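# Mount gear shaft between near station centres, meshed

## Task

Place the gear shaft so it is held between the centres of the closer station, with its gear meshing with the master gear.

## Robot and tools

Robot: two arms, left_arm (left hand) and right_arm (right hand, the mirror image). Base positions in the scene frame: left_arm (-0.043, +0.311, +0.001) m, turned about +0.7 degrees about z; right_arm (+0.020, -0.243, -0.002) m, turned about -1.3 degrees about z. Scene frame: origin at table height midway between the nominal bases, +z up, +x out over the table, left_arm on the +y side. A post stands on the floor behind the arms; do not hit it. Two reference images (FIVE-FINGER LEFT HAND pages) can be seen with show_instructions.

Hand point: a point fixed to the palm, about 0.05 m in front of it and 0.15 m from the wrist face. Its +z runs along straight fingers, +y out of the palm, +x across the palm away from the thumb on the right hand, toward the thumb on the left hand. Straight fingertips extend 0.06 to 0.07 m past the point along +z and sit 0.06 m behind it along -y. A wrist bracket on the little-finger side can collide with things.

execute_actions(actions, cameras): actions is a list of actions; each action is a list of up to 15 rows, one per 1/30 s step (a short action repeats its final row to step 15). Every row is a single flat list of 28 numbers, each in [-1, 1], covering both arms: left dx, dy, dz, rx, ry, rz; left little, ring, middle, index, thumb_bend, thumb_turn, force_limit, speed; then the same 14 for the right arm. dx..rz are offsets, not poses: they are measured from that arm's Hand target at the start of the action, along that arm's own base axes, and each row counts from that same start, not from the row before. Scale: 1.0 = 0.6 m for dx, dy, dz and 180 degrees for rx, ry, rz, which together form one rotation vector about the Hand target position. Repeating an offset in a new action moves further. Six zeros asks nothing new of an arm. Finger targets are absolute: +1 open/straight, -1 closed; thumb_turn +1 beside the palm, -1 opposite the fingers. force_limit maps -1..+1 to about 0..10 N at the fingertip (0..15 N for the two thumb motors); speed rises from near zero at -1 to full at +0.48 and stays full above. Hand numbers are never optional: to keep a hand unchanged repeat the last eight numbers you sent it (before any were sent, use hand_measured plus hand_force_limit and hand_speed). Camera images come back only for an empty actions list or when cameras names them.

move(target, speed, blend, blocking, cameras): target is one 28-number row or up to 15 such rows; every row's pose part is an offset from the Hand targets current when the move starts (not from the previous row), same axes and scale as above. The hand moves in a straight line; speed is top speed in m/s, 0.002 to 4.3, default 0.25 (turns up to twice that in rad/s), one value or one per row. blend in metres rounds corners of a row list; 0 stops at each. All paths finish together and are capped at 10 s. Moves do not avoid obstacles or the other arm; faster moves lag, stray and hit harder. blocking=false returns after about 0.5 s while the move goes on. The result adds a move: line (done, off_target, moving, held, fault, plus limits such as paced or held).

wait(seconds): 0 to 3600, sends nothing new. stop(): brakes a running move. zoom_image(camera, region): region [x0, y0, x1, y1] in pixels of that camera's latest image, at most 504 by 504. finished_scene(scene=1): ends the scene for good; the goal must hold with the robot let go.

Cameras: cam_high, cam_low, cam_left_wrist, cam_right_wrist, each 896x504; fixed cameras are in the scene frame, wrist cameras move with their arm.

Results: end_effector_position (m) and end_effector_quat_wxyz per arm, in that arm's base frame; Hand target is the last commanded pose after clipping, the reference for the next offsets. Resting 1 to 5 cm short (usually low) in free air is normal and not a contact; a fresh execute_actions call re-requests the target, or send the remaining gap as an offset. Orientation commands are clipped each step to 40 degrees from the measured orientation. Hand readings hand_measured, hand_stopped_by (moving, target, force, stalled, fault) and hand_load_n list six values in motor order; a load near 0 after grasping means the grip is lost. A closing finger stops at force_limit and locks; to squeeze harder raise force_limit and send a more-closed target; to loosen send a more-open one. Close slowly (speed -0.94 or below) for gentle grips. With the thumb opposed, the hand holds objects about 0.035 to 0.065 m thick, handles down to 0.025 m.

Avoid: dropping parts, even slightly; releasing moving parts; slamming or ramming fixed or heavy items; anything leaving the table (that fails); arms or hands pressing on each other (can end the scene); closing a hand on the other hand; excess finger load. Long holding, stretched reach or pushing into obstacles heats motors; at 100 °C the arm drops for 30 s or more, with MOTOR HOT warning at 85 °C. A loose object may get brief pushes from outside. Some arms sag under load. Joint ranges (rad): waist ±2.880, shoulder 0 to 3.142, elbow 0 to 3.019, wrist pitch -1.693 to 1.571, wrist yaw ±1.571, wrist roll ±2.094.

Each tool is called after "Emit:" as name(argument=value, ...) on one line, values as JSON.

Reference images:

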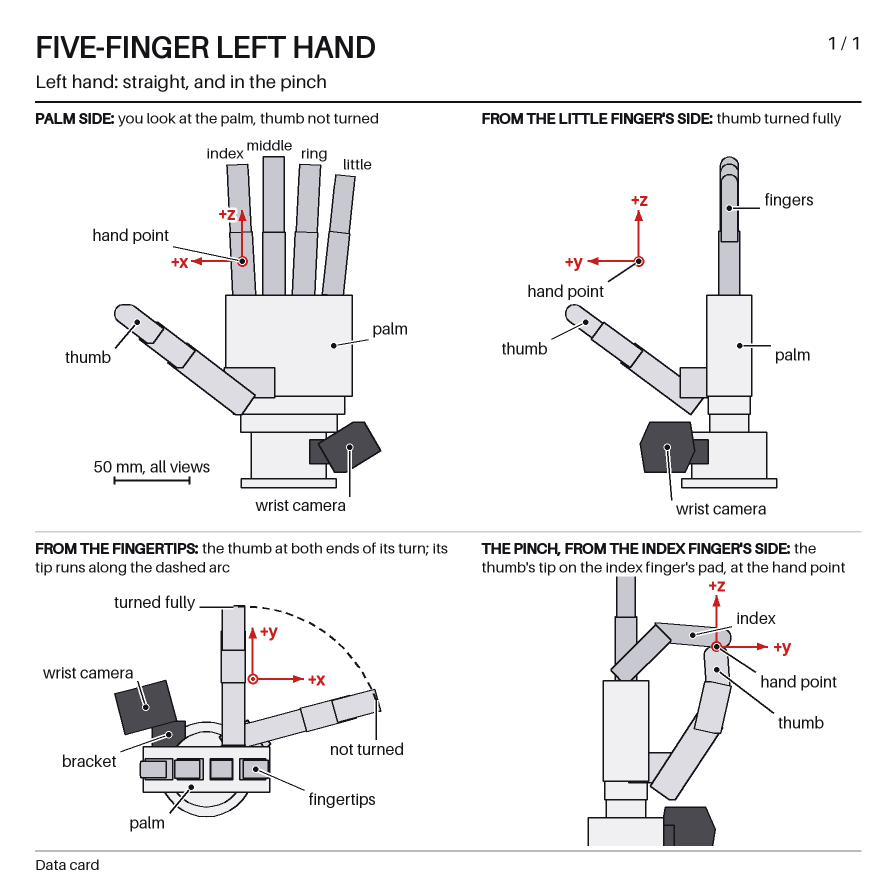

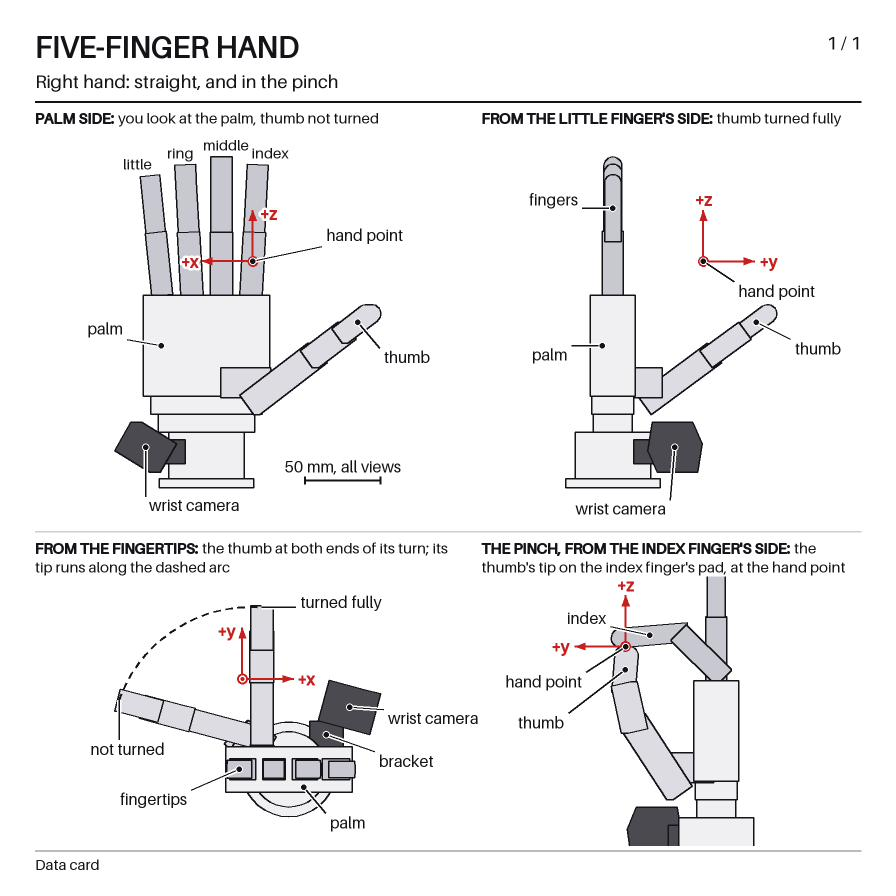

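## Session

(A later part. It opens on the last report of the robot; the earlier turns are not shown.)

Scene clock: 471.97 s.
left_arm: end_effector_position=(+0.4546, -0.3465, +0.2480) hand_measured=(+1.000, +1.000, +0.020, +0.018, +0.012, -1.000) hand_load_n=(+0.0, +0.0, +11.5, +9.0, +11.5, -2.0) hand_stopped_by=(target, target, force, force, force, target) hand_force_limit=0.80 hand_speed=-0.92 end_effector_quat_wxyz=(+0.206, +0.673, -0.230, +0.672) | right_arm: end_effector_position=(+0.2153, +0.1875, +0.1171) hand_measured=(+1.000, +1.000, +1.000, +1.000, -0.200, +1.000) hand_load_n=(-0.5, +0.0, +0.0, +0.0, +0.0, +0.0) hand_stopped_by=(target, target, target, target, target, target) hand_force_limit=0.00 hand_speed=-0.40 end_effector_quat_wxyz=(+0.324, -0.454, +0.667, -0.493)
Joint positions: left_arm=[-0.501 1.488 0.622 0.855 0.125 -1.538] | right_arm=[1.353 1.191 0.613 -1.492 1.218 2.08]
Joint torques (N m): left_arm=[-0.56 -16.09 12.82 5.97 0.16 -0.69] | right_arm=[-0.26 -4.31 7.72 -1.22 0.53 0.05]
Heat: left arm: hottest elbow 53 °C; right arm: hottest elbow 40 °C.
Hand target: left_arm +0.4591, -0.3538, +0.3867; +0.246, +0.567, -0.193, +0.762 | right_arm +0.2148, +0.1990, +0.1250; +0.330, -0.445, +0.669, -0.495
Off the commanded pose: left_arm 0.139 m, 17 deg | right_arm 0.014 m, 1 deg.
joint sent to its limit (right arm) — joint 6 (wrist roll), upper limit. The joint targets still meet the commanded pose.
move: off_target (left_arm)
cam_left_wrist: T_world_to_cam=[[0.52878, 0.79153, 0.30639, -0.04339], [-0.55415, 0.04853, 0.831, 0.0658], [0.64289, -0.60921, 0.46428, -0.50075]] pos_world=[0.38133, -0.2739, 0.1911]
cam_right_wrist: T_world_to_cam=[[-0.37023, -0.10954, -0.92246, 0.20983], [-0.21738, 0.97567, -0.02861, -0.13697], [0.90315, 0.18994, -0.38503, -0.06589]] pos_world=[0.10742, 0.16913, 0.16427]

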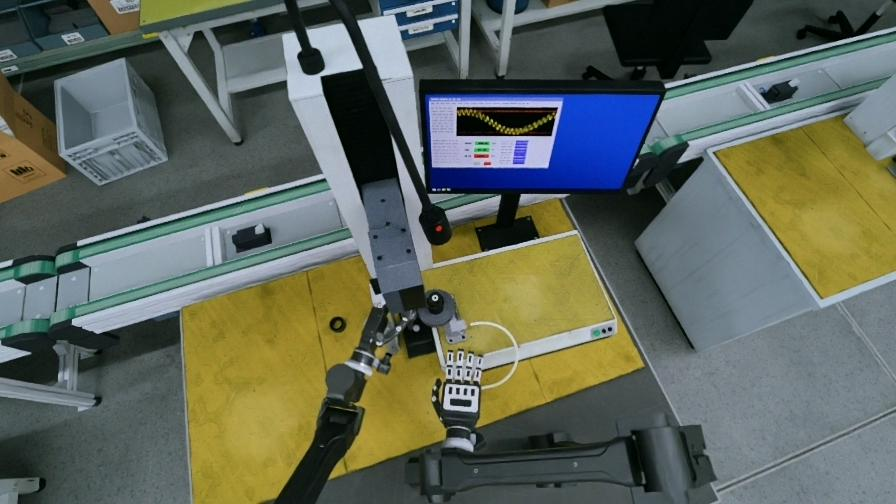

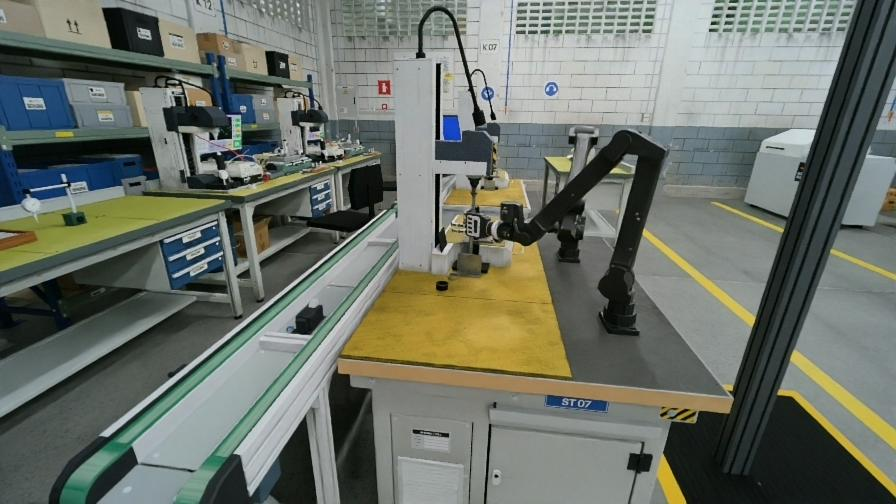

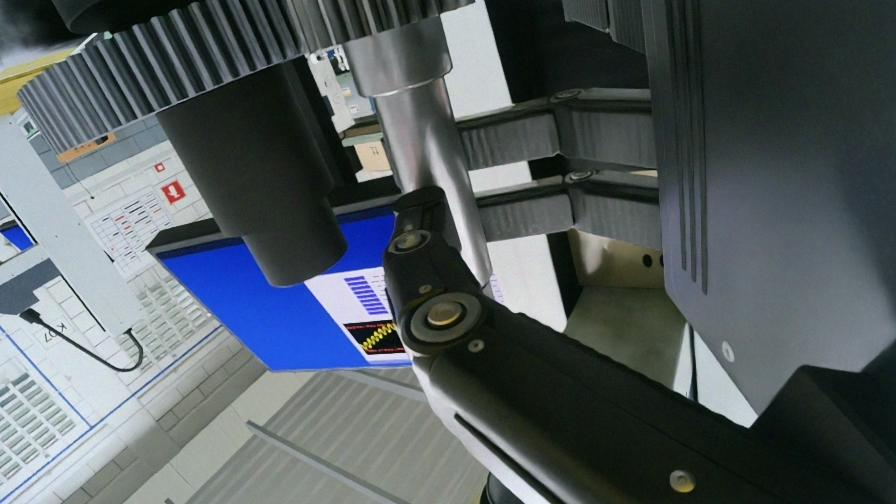

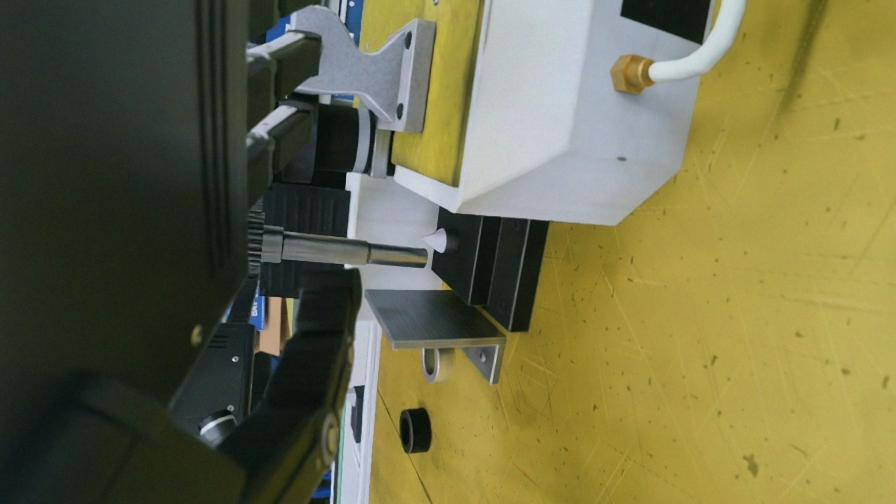

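Emit:
move(target=[0,0,0.03,-0.006,-0.008,0,1,1,-0.2,-0.2,-0.15,-1,0.8,-0.92,0,0,0,0,0,0,1,1,1,1,-0.2,1,0,-0.4], speed=0.04, cameras=["cam_low","cam_left_wrist","cam_right_wrist","cam_high"])

Emit:
zoom_image(camera="cam_low", region=[455, 170, 495, 220])

Emit:
zoom_image(camera="cam_right_wrist", region=[240, 190, 480, 300])

Emit:
zoom_image(camera="cam_high", region=[390, 290, 470, 350])

Scene clock: 474.63 s.
left_arm: end_effector_position=(+0.4542, -0.3465, +0.2495) hand_measured=(+1.000, +1.000, +0.020, +0.018, +0.012, -1.000) hand_load_n=(+0.0, +0.0, +11.0, +9.5, +12.0, -1.5) hand_stopped_by=(target, target, force, force, force, target) hand_force_limit=0.80 hand_speed=-0.92 end_effector_quat_wxyz=(+0.206, +0.672, -0.230, +0.673) | right_arm: end_effector_position=(+0.2153, +0.1875, +0.1171) hand_measured=(+1.000, +1.000, +1.000, +1.000, -0.200, +1.000) hand_load_n=(-0.5, +0.0, +0.0, +0.0, +0.0, +0.0) hand_stopped_by=(target, target, target, target, target, target) hand_force_limit=0.00 hand_speed=-0.40 end_effector_quat_wxyz=(+0.324, -0.454, +0.667, -0.493)
Joint positions: left_arm=[-0.502 1.486 0.622 0.855 0.125 -1.538] | right_arm=[1.353 1.191 0.613 -1.492 1.218 2.08]
Joint torques (N m): left_arm=[-0.44 -17.14 13.75 6.12 0.13 -0.72] | right_arm=[0.03 -4.48 7.71 -1.32 0.52 0.03]
Heat: left arm: hottest elbow 53 °C; right arm: hottest elbow 40 °C.
Hand target: left_arm +0.4591, -0.3538, +0.4048; +0.249, +0.555, -0.189, +0.771 | right_arm +0.2148, +0.1990, +0.1250; +0.330, -0.445, +0.669, -0.495
Off the commanded pose: left_arm 0.155 m, 19 deg | right_arm 0.014 m, 1 deg.
joint sent to its limit (right arm) — joint 6 (wrist roll), upper limit. The joint targets still meet the commanded pose.
move: off_target (left_arm)
cam_left_wrist: T_world_to_cam=[[0.52845, 0.79165, 0.30664, -0.04346], [-0.55604, 0.04981, 0.82966, 0.06603], [0.64153, -0.60894, 0.46651, -0.50107]] pos_world=[0.38113, -0.274, 0.1923]
cam_right_wrist: T_world_to_cam=[[-0.37023, -0.10954, -0.92246, 0.20983], [-0.21738, 0.97567, -0.02861, -0.13697], [0.90315, 0.18994, -0.38503, -0.06589]] pos_world=[0.10742, 0.16913, 0.16427]

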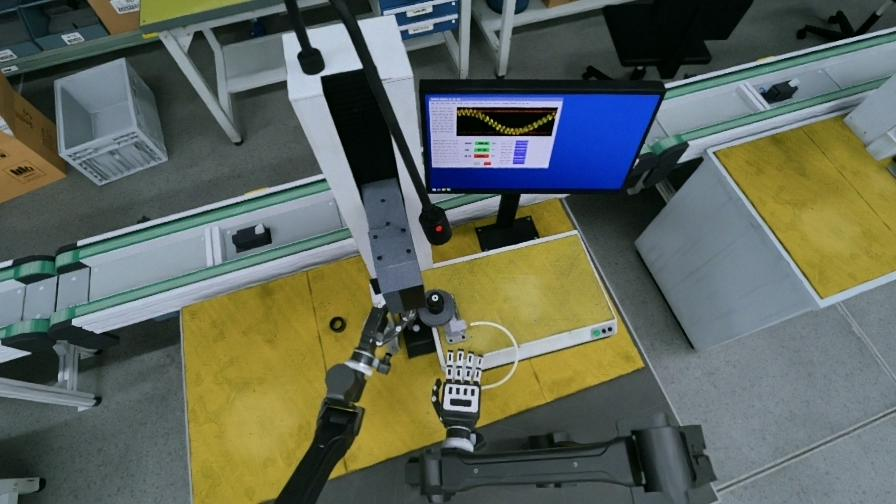

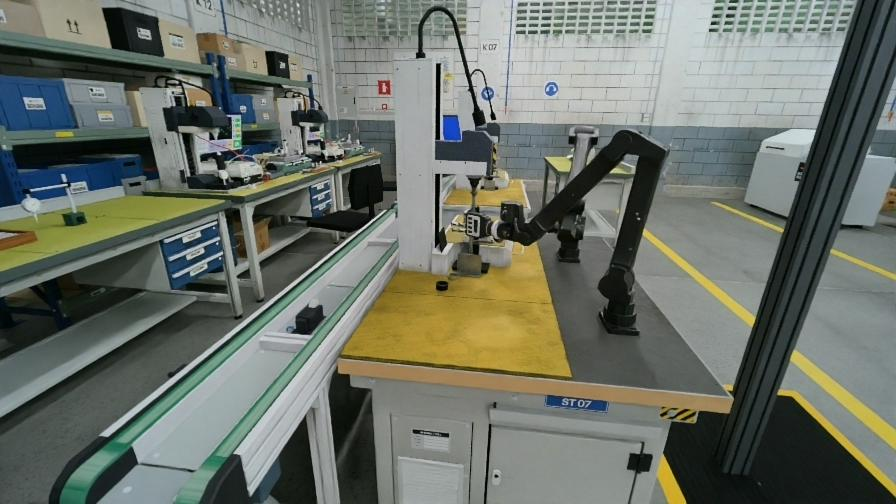

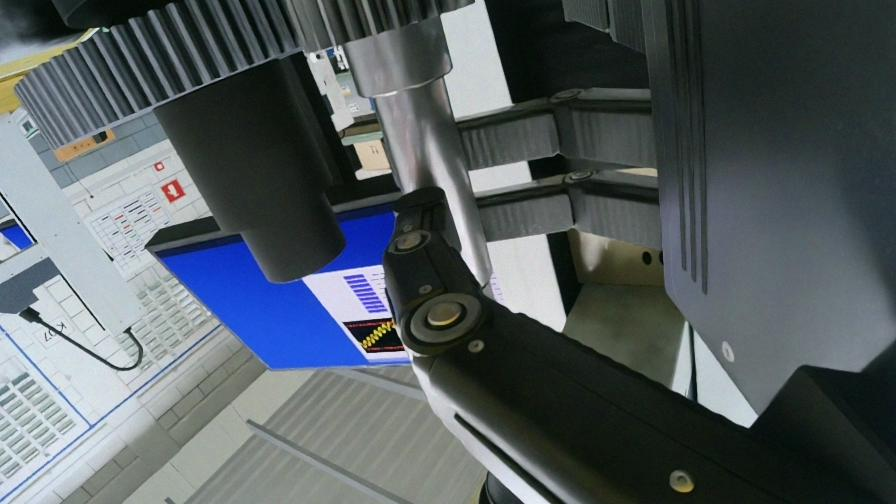

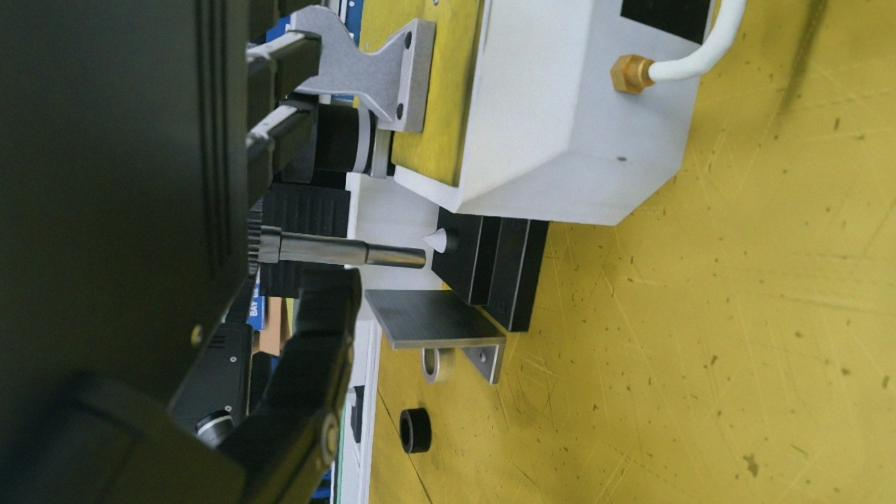

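Scaled by 10.080.

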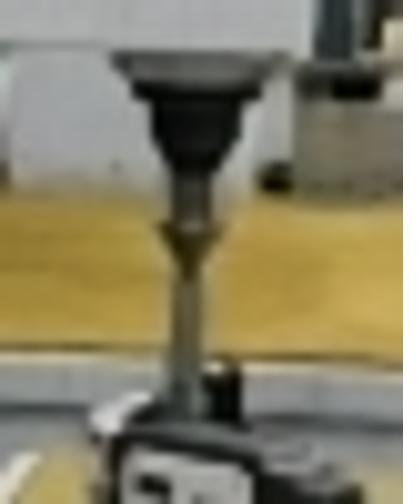

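Scaled by 2.100.

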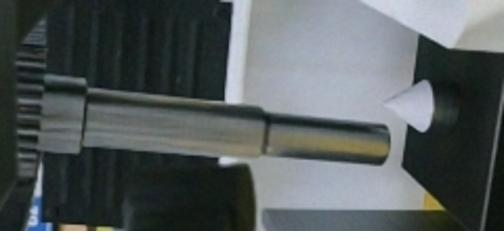

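Scaled by 6.300.

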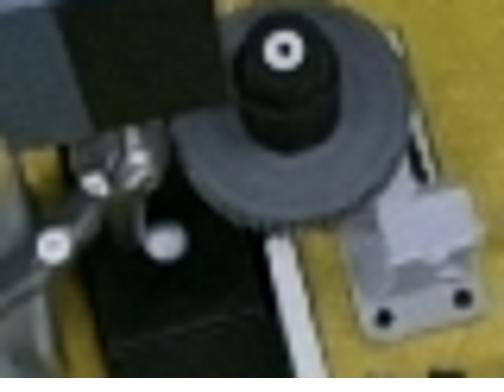

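Emit:
move(target=[0,0,0.035,-0.005,-0.0065,0,1,1,-0.2,-0.2,-0.15,-1,0.8,-0.92,0,0,0,0,0,0,1,1,1,1,-0.2,1,0,-0.4], speed=0.04, cameras=["cam_low","cam_left_wrist","cam_right_wrist","cam_high"])

Emit:
zoom_image(camera="cam_low", region=[455, 170, 495, 220])

Emit:
zoom_image(camera="cam_right_wrist", region=[240, 190, 480, 300])

Emit:
zoom_image(camera="cam_high", region=[390, 290, 470, 350])

Scene clock: 477.97 s.
left_arm: end_effector_position=(+0.4534, -0.3458, +0.2588) hand_measured=(+1.000, +1.000, +0.020, +0.018, +0.012, -1.000) hand_load_n=(+0.0, +0.0, +9.5, +14.0, +11.5, -0.5) hand_stopped_by=(target, target, force, force, force, target) hand_force_limit=0.80 hand_speed=-0.92 end_effector_quat_wxyz=(+0.206, +0.666, -0.229, +0.679) | right_arm: end_effector_position=(+0.2153, +0.1875, +0.1171) hand_measured=(+1.000, +1.000, +1.000, +1.000, -0.200, +1.000) hand_load_n=(+0.0, +0.0, +0.0, +0.0, +0.0, -0.5) hand_stopped_by=(target, target, target, target, target, target) hand_force_limit=0.00 hand_speed=-0.40 end_effector_quat_wxyz=(+0.324, -0.454, +0.667, -0.493)
Joint positions: left_arm=[-0.502 1.471 0.624 0.855 0.124 -1.536] | right_arm=[1.353 1.191 0.613 -1.492 1.218 2.08]
Joint torques (N m): left_arm=[-0.62 -17.73 14.94 5.39 0.17 -0.77] | right_arm=[-0.21 -4.31 7.69 -1.25 0.53 0.05]
Motor temperatures (°C): left_arm=[30 35 54 35 31 30] | right_arm=[34 34 40 30 30 30]
Heat: left arm: hottest elbow 54 °C; right arm: hottest elbow 40 °C.
Hand target: left_arm +0.4591, -0.3538, +0.4259; +0.251, +0.545, -0.185, +0.778 | right_arm +0.2148, +0.1990, +0.1250; +0.330, -0.445, +0.669, -0.495
Off the commanded pose: left_arm 0.167 m, 19 deg | right_arm 0.014 m, 1 deg.
joint sent to its limit (right arm) — joint 6 (wrist roll), upper limit. The joint targets still meet the commanded pose.
move: off_target (left_arm)
cam_left_wrist: T_world_to_cam=[[0.52218, 0.79469, 0.30951, -0.0433], [-0.56958, 0.05485, 0.8201, 0.06817], [0.63475, -0.60453, 0.48128, -0.50364]] pos_world=[0.38112, -0.2738, 0.19989]
cam_right_wrist: T_world_to_cam=[[-0.37023, -0.10954, -0.92246, 0.20983], [-0.21738, 0.97567, -0.02861, -0.13697], [0.90315, 0.18994, -0.38503, -0.06589]] pos_world=[0.10742, 0.16913, 0.16427]

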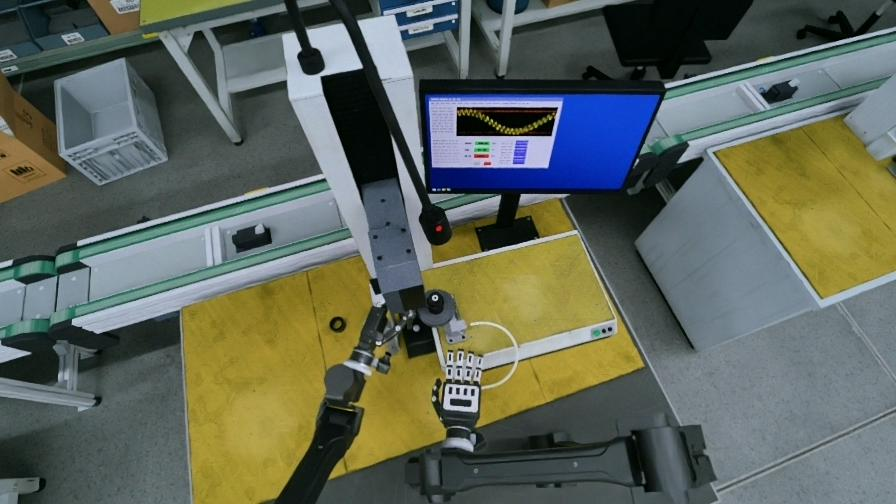

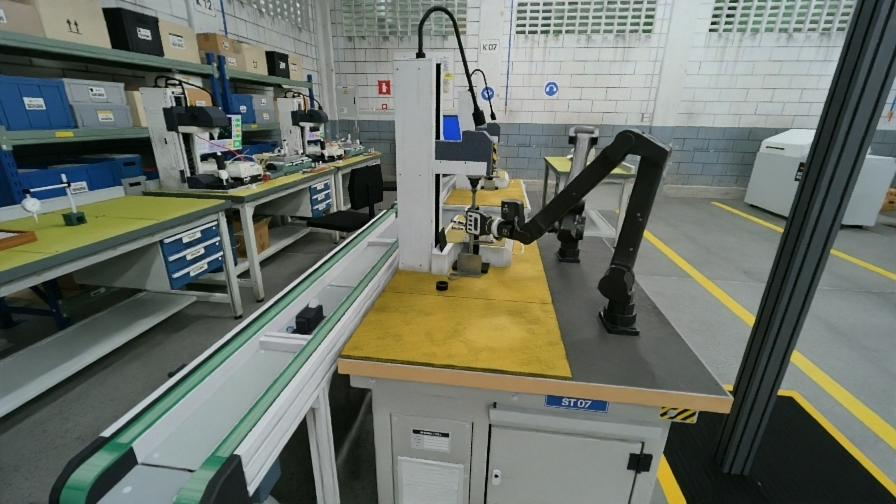

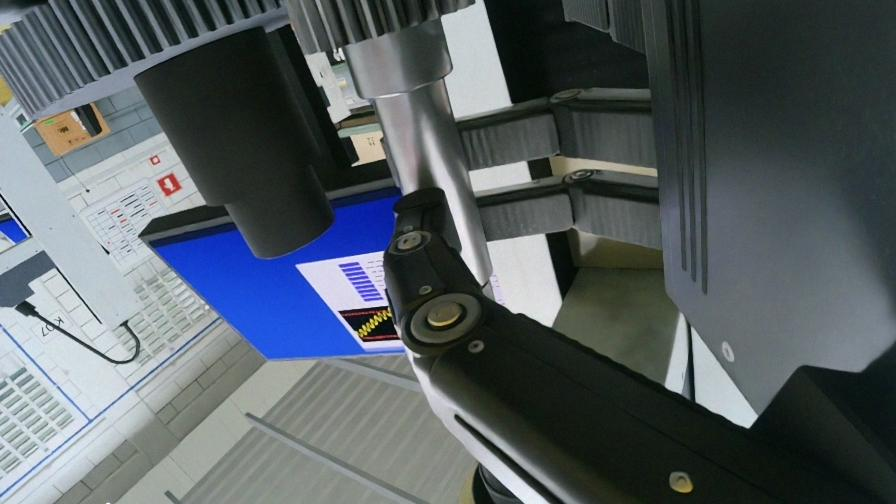

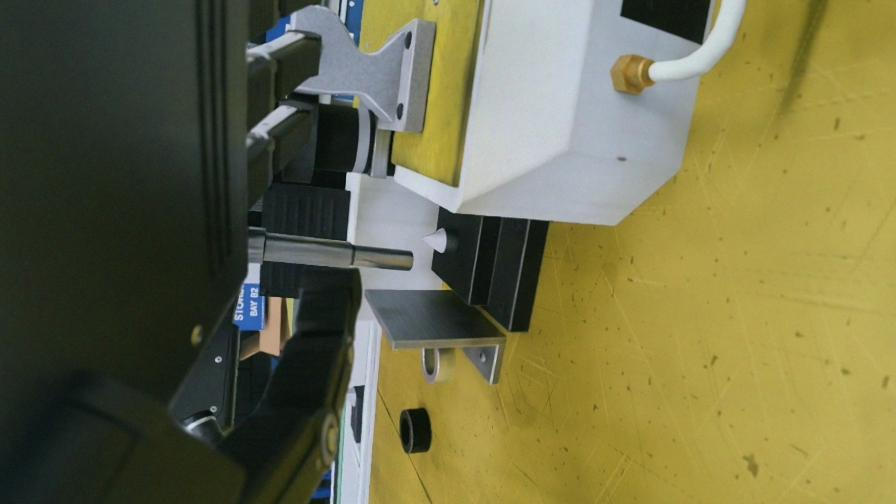

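Scaled by 10.080.

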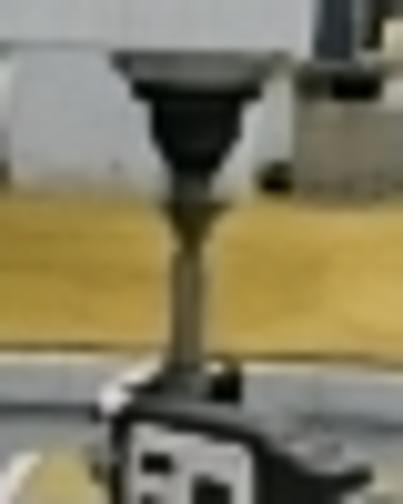

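Scaled by 2.100.

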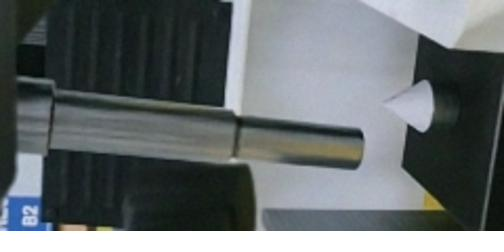

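Scaled by 6.300.

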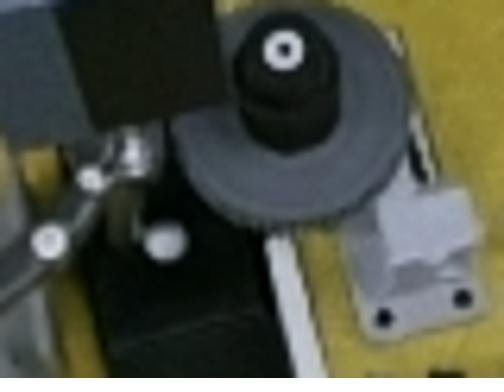

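Emit:
zoom_image(camera="cam_low", region=[450, 215, 500, 265])

Emit:
zoom_image(camera="cam_low", region=[450, 175, 510, 265])

Scaled by 10.080.

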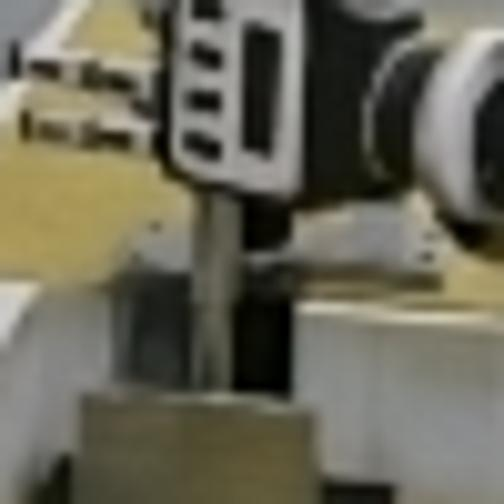

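Scaled by 5.600.

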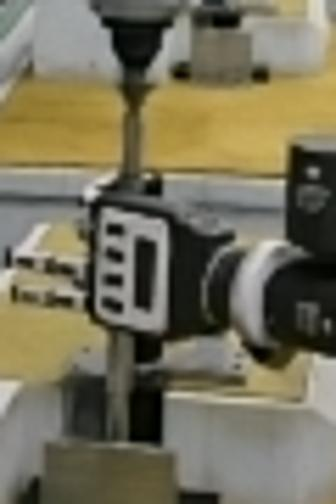

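Emit:
move(target=[0,-0.006,0,-0.022,0,0,1,1,-0.2,-0.2,-0.15,-1,0.8,-0.92,0,0,0,0,0,0,1,1,1,1,-0.2,1,0,-0.4], speed=0.04, cameras=["cam_low","cam_left_wrist","cam_right_wrist","cam_high"])

Emit:
zoom_image(camera="cam_low", region=[450, 175, 510, 265])

Emit:
zoom_image(camera="cam_right_wrist", region=[240, 190, 480, 300])

Emit:
zoom_image(camera="cam_high", region=[390, 290, 470, 350])

Scene clock: 486.73 s.
left_arm: end_effector_position=(+0.4513, -0.3499, +0.2633) hand_measured=(+1.000, +1.000, +0.020, +0.018, +0.012, -1.000) hand_load_n=(+0.0, -0.5, +9.5, +13.0, +12.0, -0.5) hand_stopped_by=(target, target, force, force, force, target) hand_force_limit=0.80 hand_speed=-0.92 end_effector_quat_wxyz=(+0.204, +0.661, -0.224, +0.686) | right_arm: end_effector_position=(+0.2153, +0.1875, +0.1171) hand_measured=(+1.000, +1.000, +1.000, +1.000, -0.200, +1.000) hand_load_n=(+0.0, +0.0, +0.0, +0.0, +0.0, -0.5) hand_stopped_by=(target, target, target, target, target, target) hand_force_limit=0.00 hand_speed=-0.40 end_effector_quat_wxyz=(+0.324, -0.454, +0.667, -0.493)
Joint positions: left_arm=[-0.518 1.471 0.624 0.872 0.098 -1.536] | right_arm=[1.353 1.191 0.613 -1.492 1.218 2.08]
Joint torques (N m): left_arm=[-0.32 -15.44 14.68 7.47 0.08 -1.33] | right_arm=[0.15 -4.19 7.73 -1.29 0.55 0.05]
Motor temperatures (°C): left_arm=[30 35 57 36 31 30] | right_arm=[34 34 40 30 30 30]
Heat: left arm: hottest elbow 57 °C; right arm: hottest elbow 40 °C.
Hand target: left_arm +0.4591, -0.3574, +0.4259; +0.270, +0.536, -0.158, +0.784 | right_arm +0.2148, +0.1990, +0.1250; +0.330, -0.445, +0.669, -0.495
Off the commanded pose: left_arm 0.163 m, 21 deg | right_arm 0.014 m, 1 deg.
joint sent to its limit (right arm) — joint 6 (wrist roll), upper limit. The joint targets still meet the commanded pose.
move: off_target (left_arm)
cam_left_wrist: T_world_to_cam=[[0.51026, 0.80219, 0.31004, -0.0325], [-0.5819, 0.05658, 0.81129, 0.07209], [0.63326, -0.59439, 0.49567, -0.50656]] pos_world=[0.37931, -0.2791, 0.20268]
cam_right_wrist: T_world_to_cam=[[-0.37023, -0.10954, -0.92246, 0.20983], [-0.21738, 0.97567, -0.02861, -0.13697], [0.90315, 0.18994, -0.38503, -0.06589]] pos_world=[0.10742, 0.16913, 0.16427]

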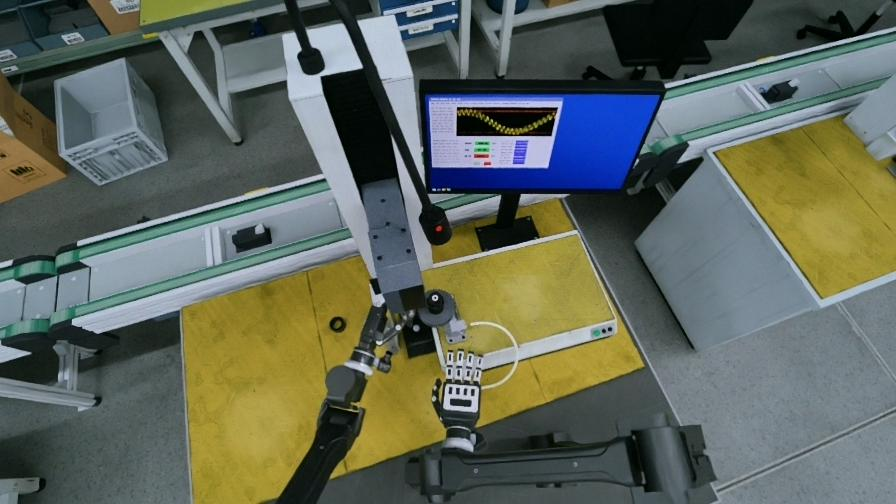

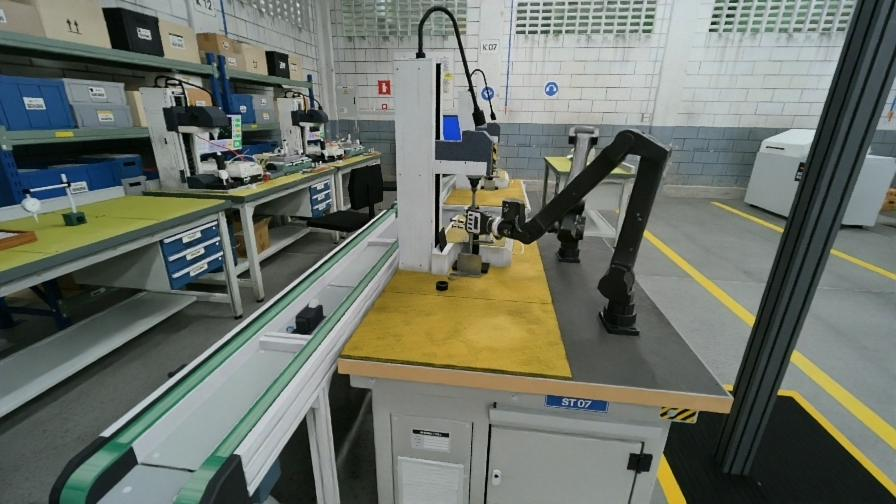

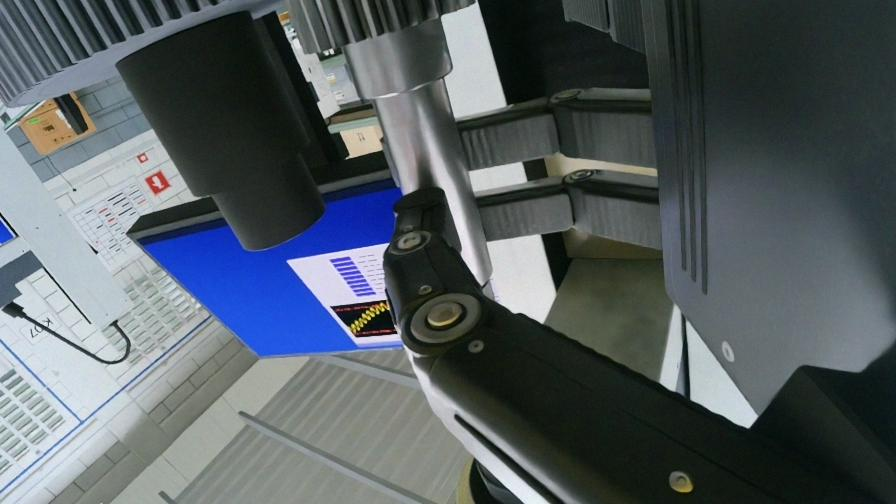

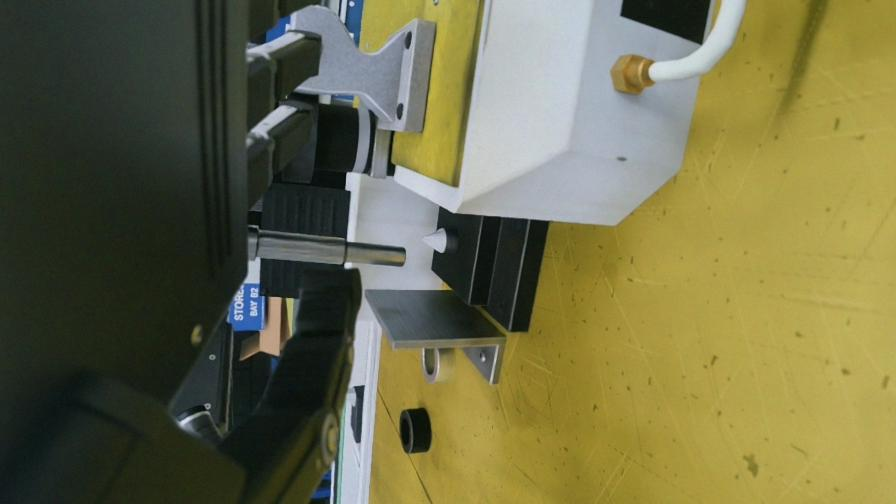

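Scaled by 5.600.

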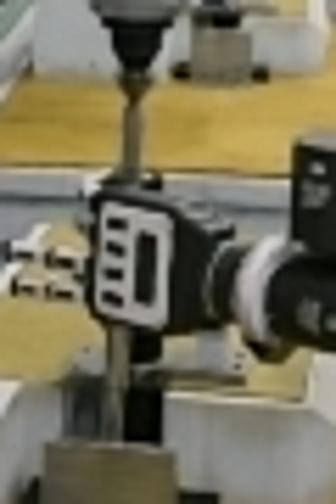

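Scaled by 2.100.

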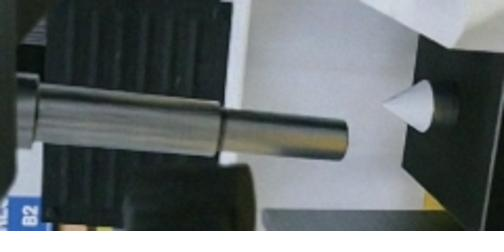

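Scaled by 6.300.

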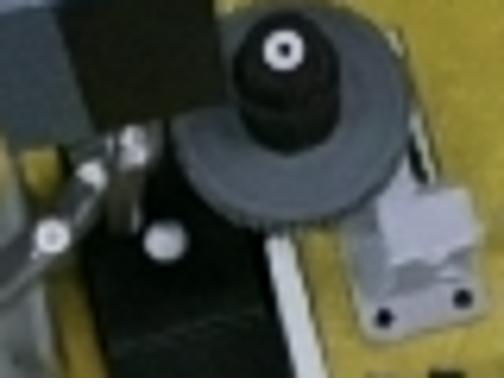

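Emit:
move(target=[0,0.002,-0.03,-0.022,0,0,1,1,-0.2,-0.2,-0.15,-1,0.8,-0.92,0,0,0,0,0,0,1,1,1,1,-0.2,1,0,-0.4], speed=0.04, cameras=["cam_low","cam_left_wrist","cam_right_wrist","cam_high"])

Emit:
zoom_image(camera="cam_low", region=[450, 175, 510, 265])

Emit:
zoom_image(camera="cam_right_wrist", region=[240, 190, 480, 300])

Emit:
zoom_image(camera="cam_high", region=[390, 290, 470, 350])

Scene clock: 492.27 s.
left_arm: end_effector_position=(+0.4543, -0.3525, +0.2631) hand_measured=(+1.000, +1.000, +0.020, +0.018, +0.012, -1.000) hand_load_n=(+0.0, +0.0, +10.5, +10.5, +11.5, -3.5) hand_stopped_by=(target, target, force, force, force, target) hand_force_limit=0.80 hand_speed=-0.92 end_effector_quat_wxyz=(+0.219, +0.641, -0.203, +0.707) | right_arm: end_effector_position=(+0.2153, +0.1875, +0.1171) hand_measured=(+1.000, +1.000, +1.000, +1.000, -0.200, +1.000) hand_load_n=(+0.0, +0.0, +0.0, +0.0, +0.0, +0.0) hand_stopped_by=(target, target, target, target, target, target) hand_force_limit=0.00 hand_speed=-0.40 end_effector_quat_wxyz=(+0.324, -0.454, +0.667, -0.493)
Joint positions: left_arm=[-0.528 1.543 0.624 1.014 0.078 -1.573] | right_arm=[1.353 1.191 0.613 -1.492 1.218 2.08]
Joint torques (N m): left_arm=[-0.85 -14.92 13.31 6.99 -0.02 -1.5] | right_arm=[-0.15 -4.31 7.69 -1.26 0.52 0.05]
Motor temperatures (°C): left_arm=[30 35 58 36 31 31] | right_arm=[34 34 40 30 30 30]
Heat: left arm: hottest elbow 58 °C; right arm: hottest elbow 40 °C.
Hand target: left_arm +0.4592, -0.3562, +0.4078; +0.288, +0.526, -0.131, +0.789 | right_arm +0.2148, +0.1990, +0.1250; +0.330, -0.445, +0.669, -0.495
Off the commanded pose: left_arm 0.145 m, 20 deg | right_arm 0.014 m, 1 deg.
joint sent to its limit (right arm) — joint 6 (wrist roll), upper limit. The joint targets still meet the commanded pose.
move: off_target (left_arm)
cam_left_wrist: T_world_to_cam=[[0.49244, 0.82551, 0.27576, -0.00646], [-0.61372, 0.10469, 0.78256, 0.11301], [0.61713, -0.5546, 0.55818, -0.505]] pos_world=[0.38419, -0.28657, 0.19523]
cam_right_wrist: T_world_to_cam=[[-0.37023, -0.10954, -0.92246, 0.20983], [-0.21738, 0.97567, -0.02861, -0.13697], [0.90315, 0.18994, -0.38503, -0.06589]] pos_world=[0.10742, 0.16913, 0.16427]

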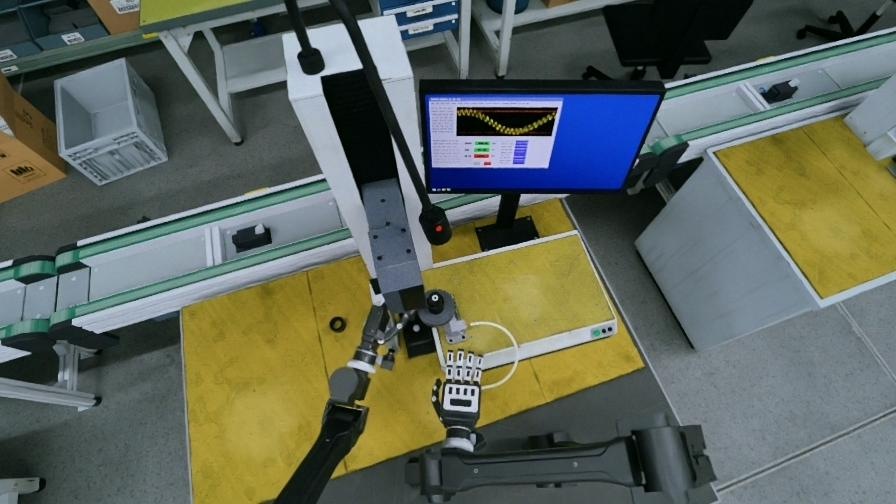

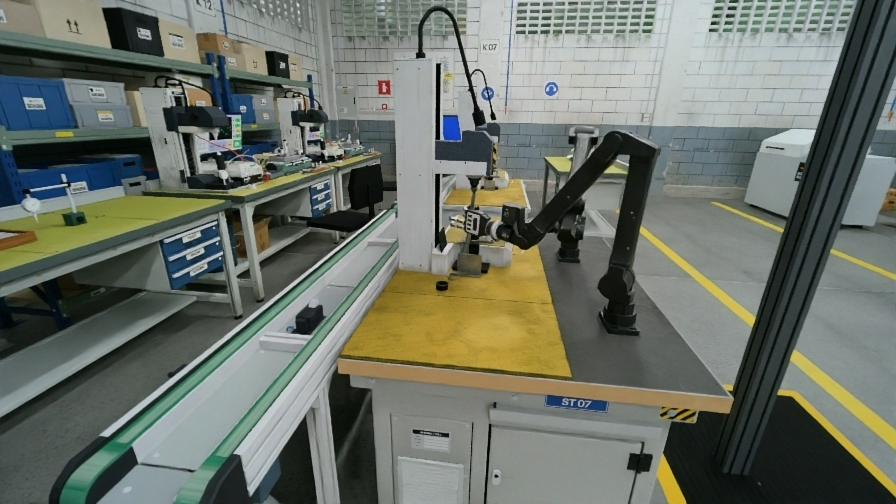

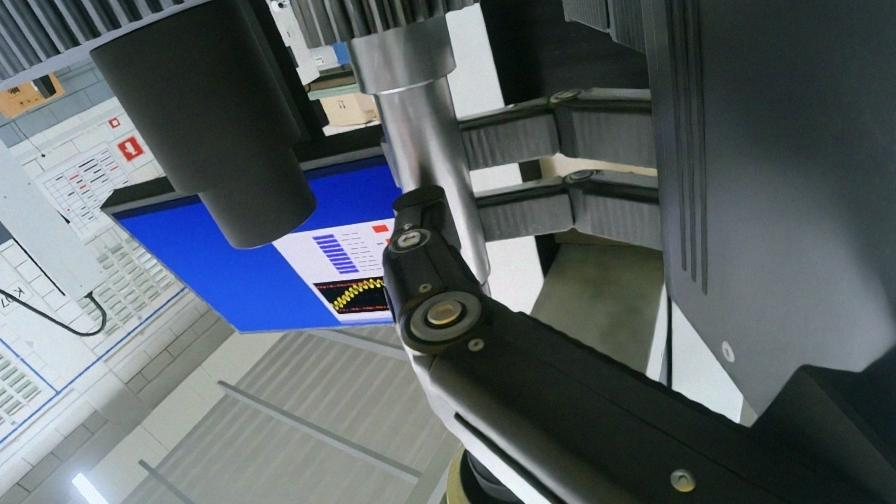

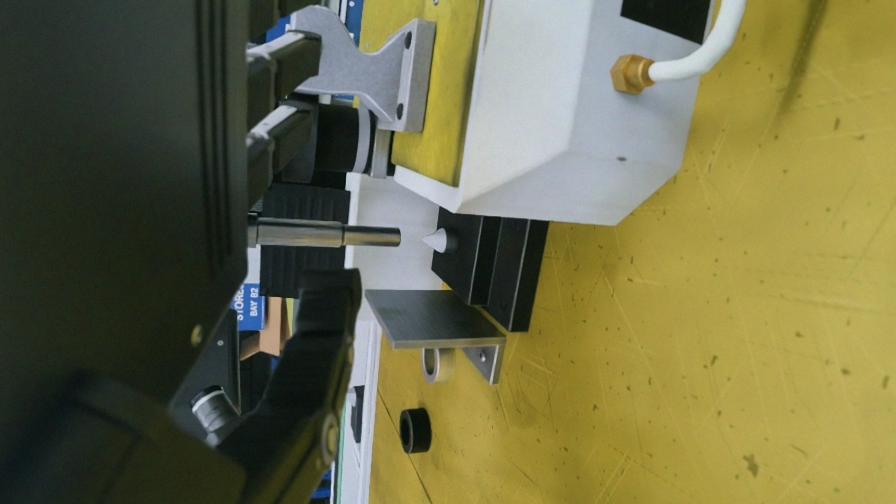

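Scaled by 5.600.

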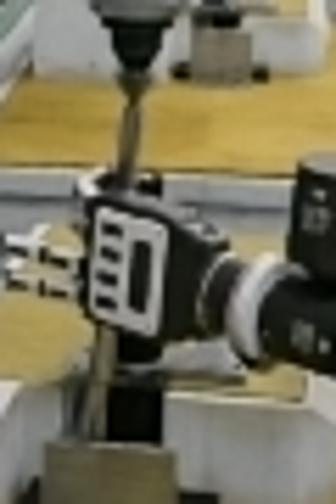

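Scaled by 2.100.

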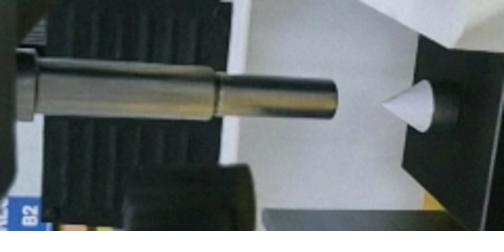

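Scaled by 6.300.

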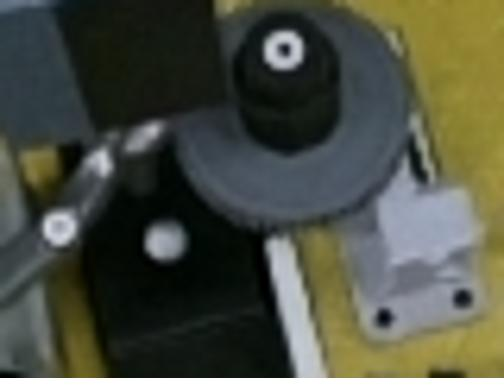

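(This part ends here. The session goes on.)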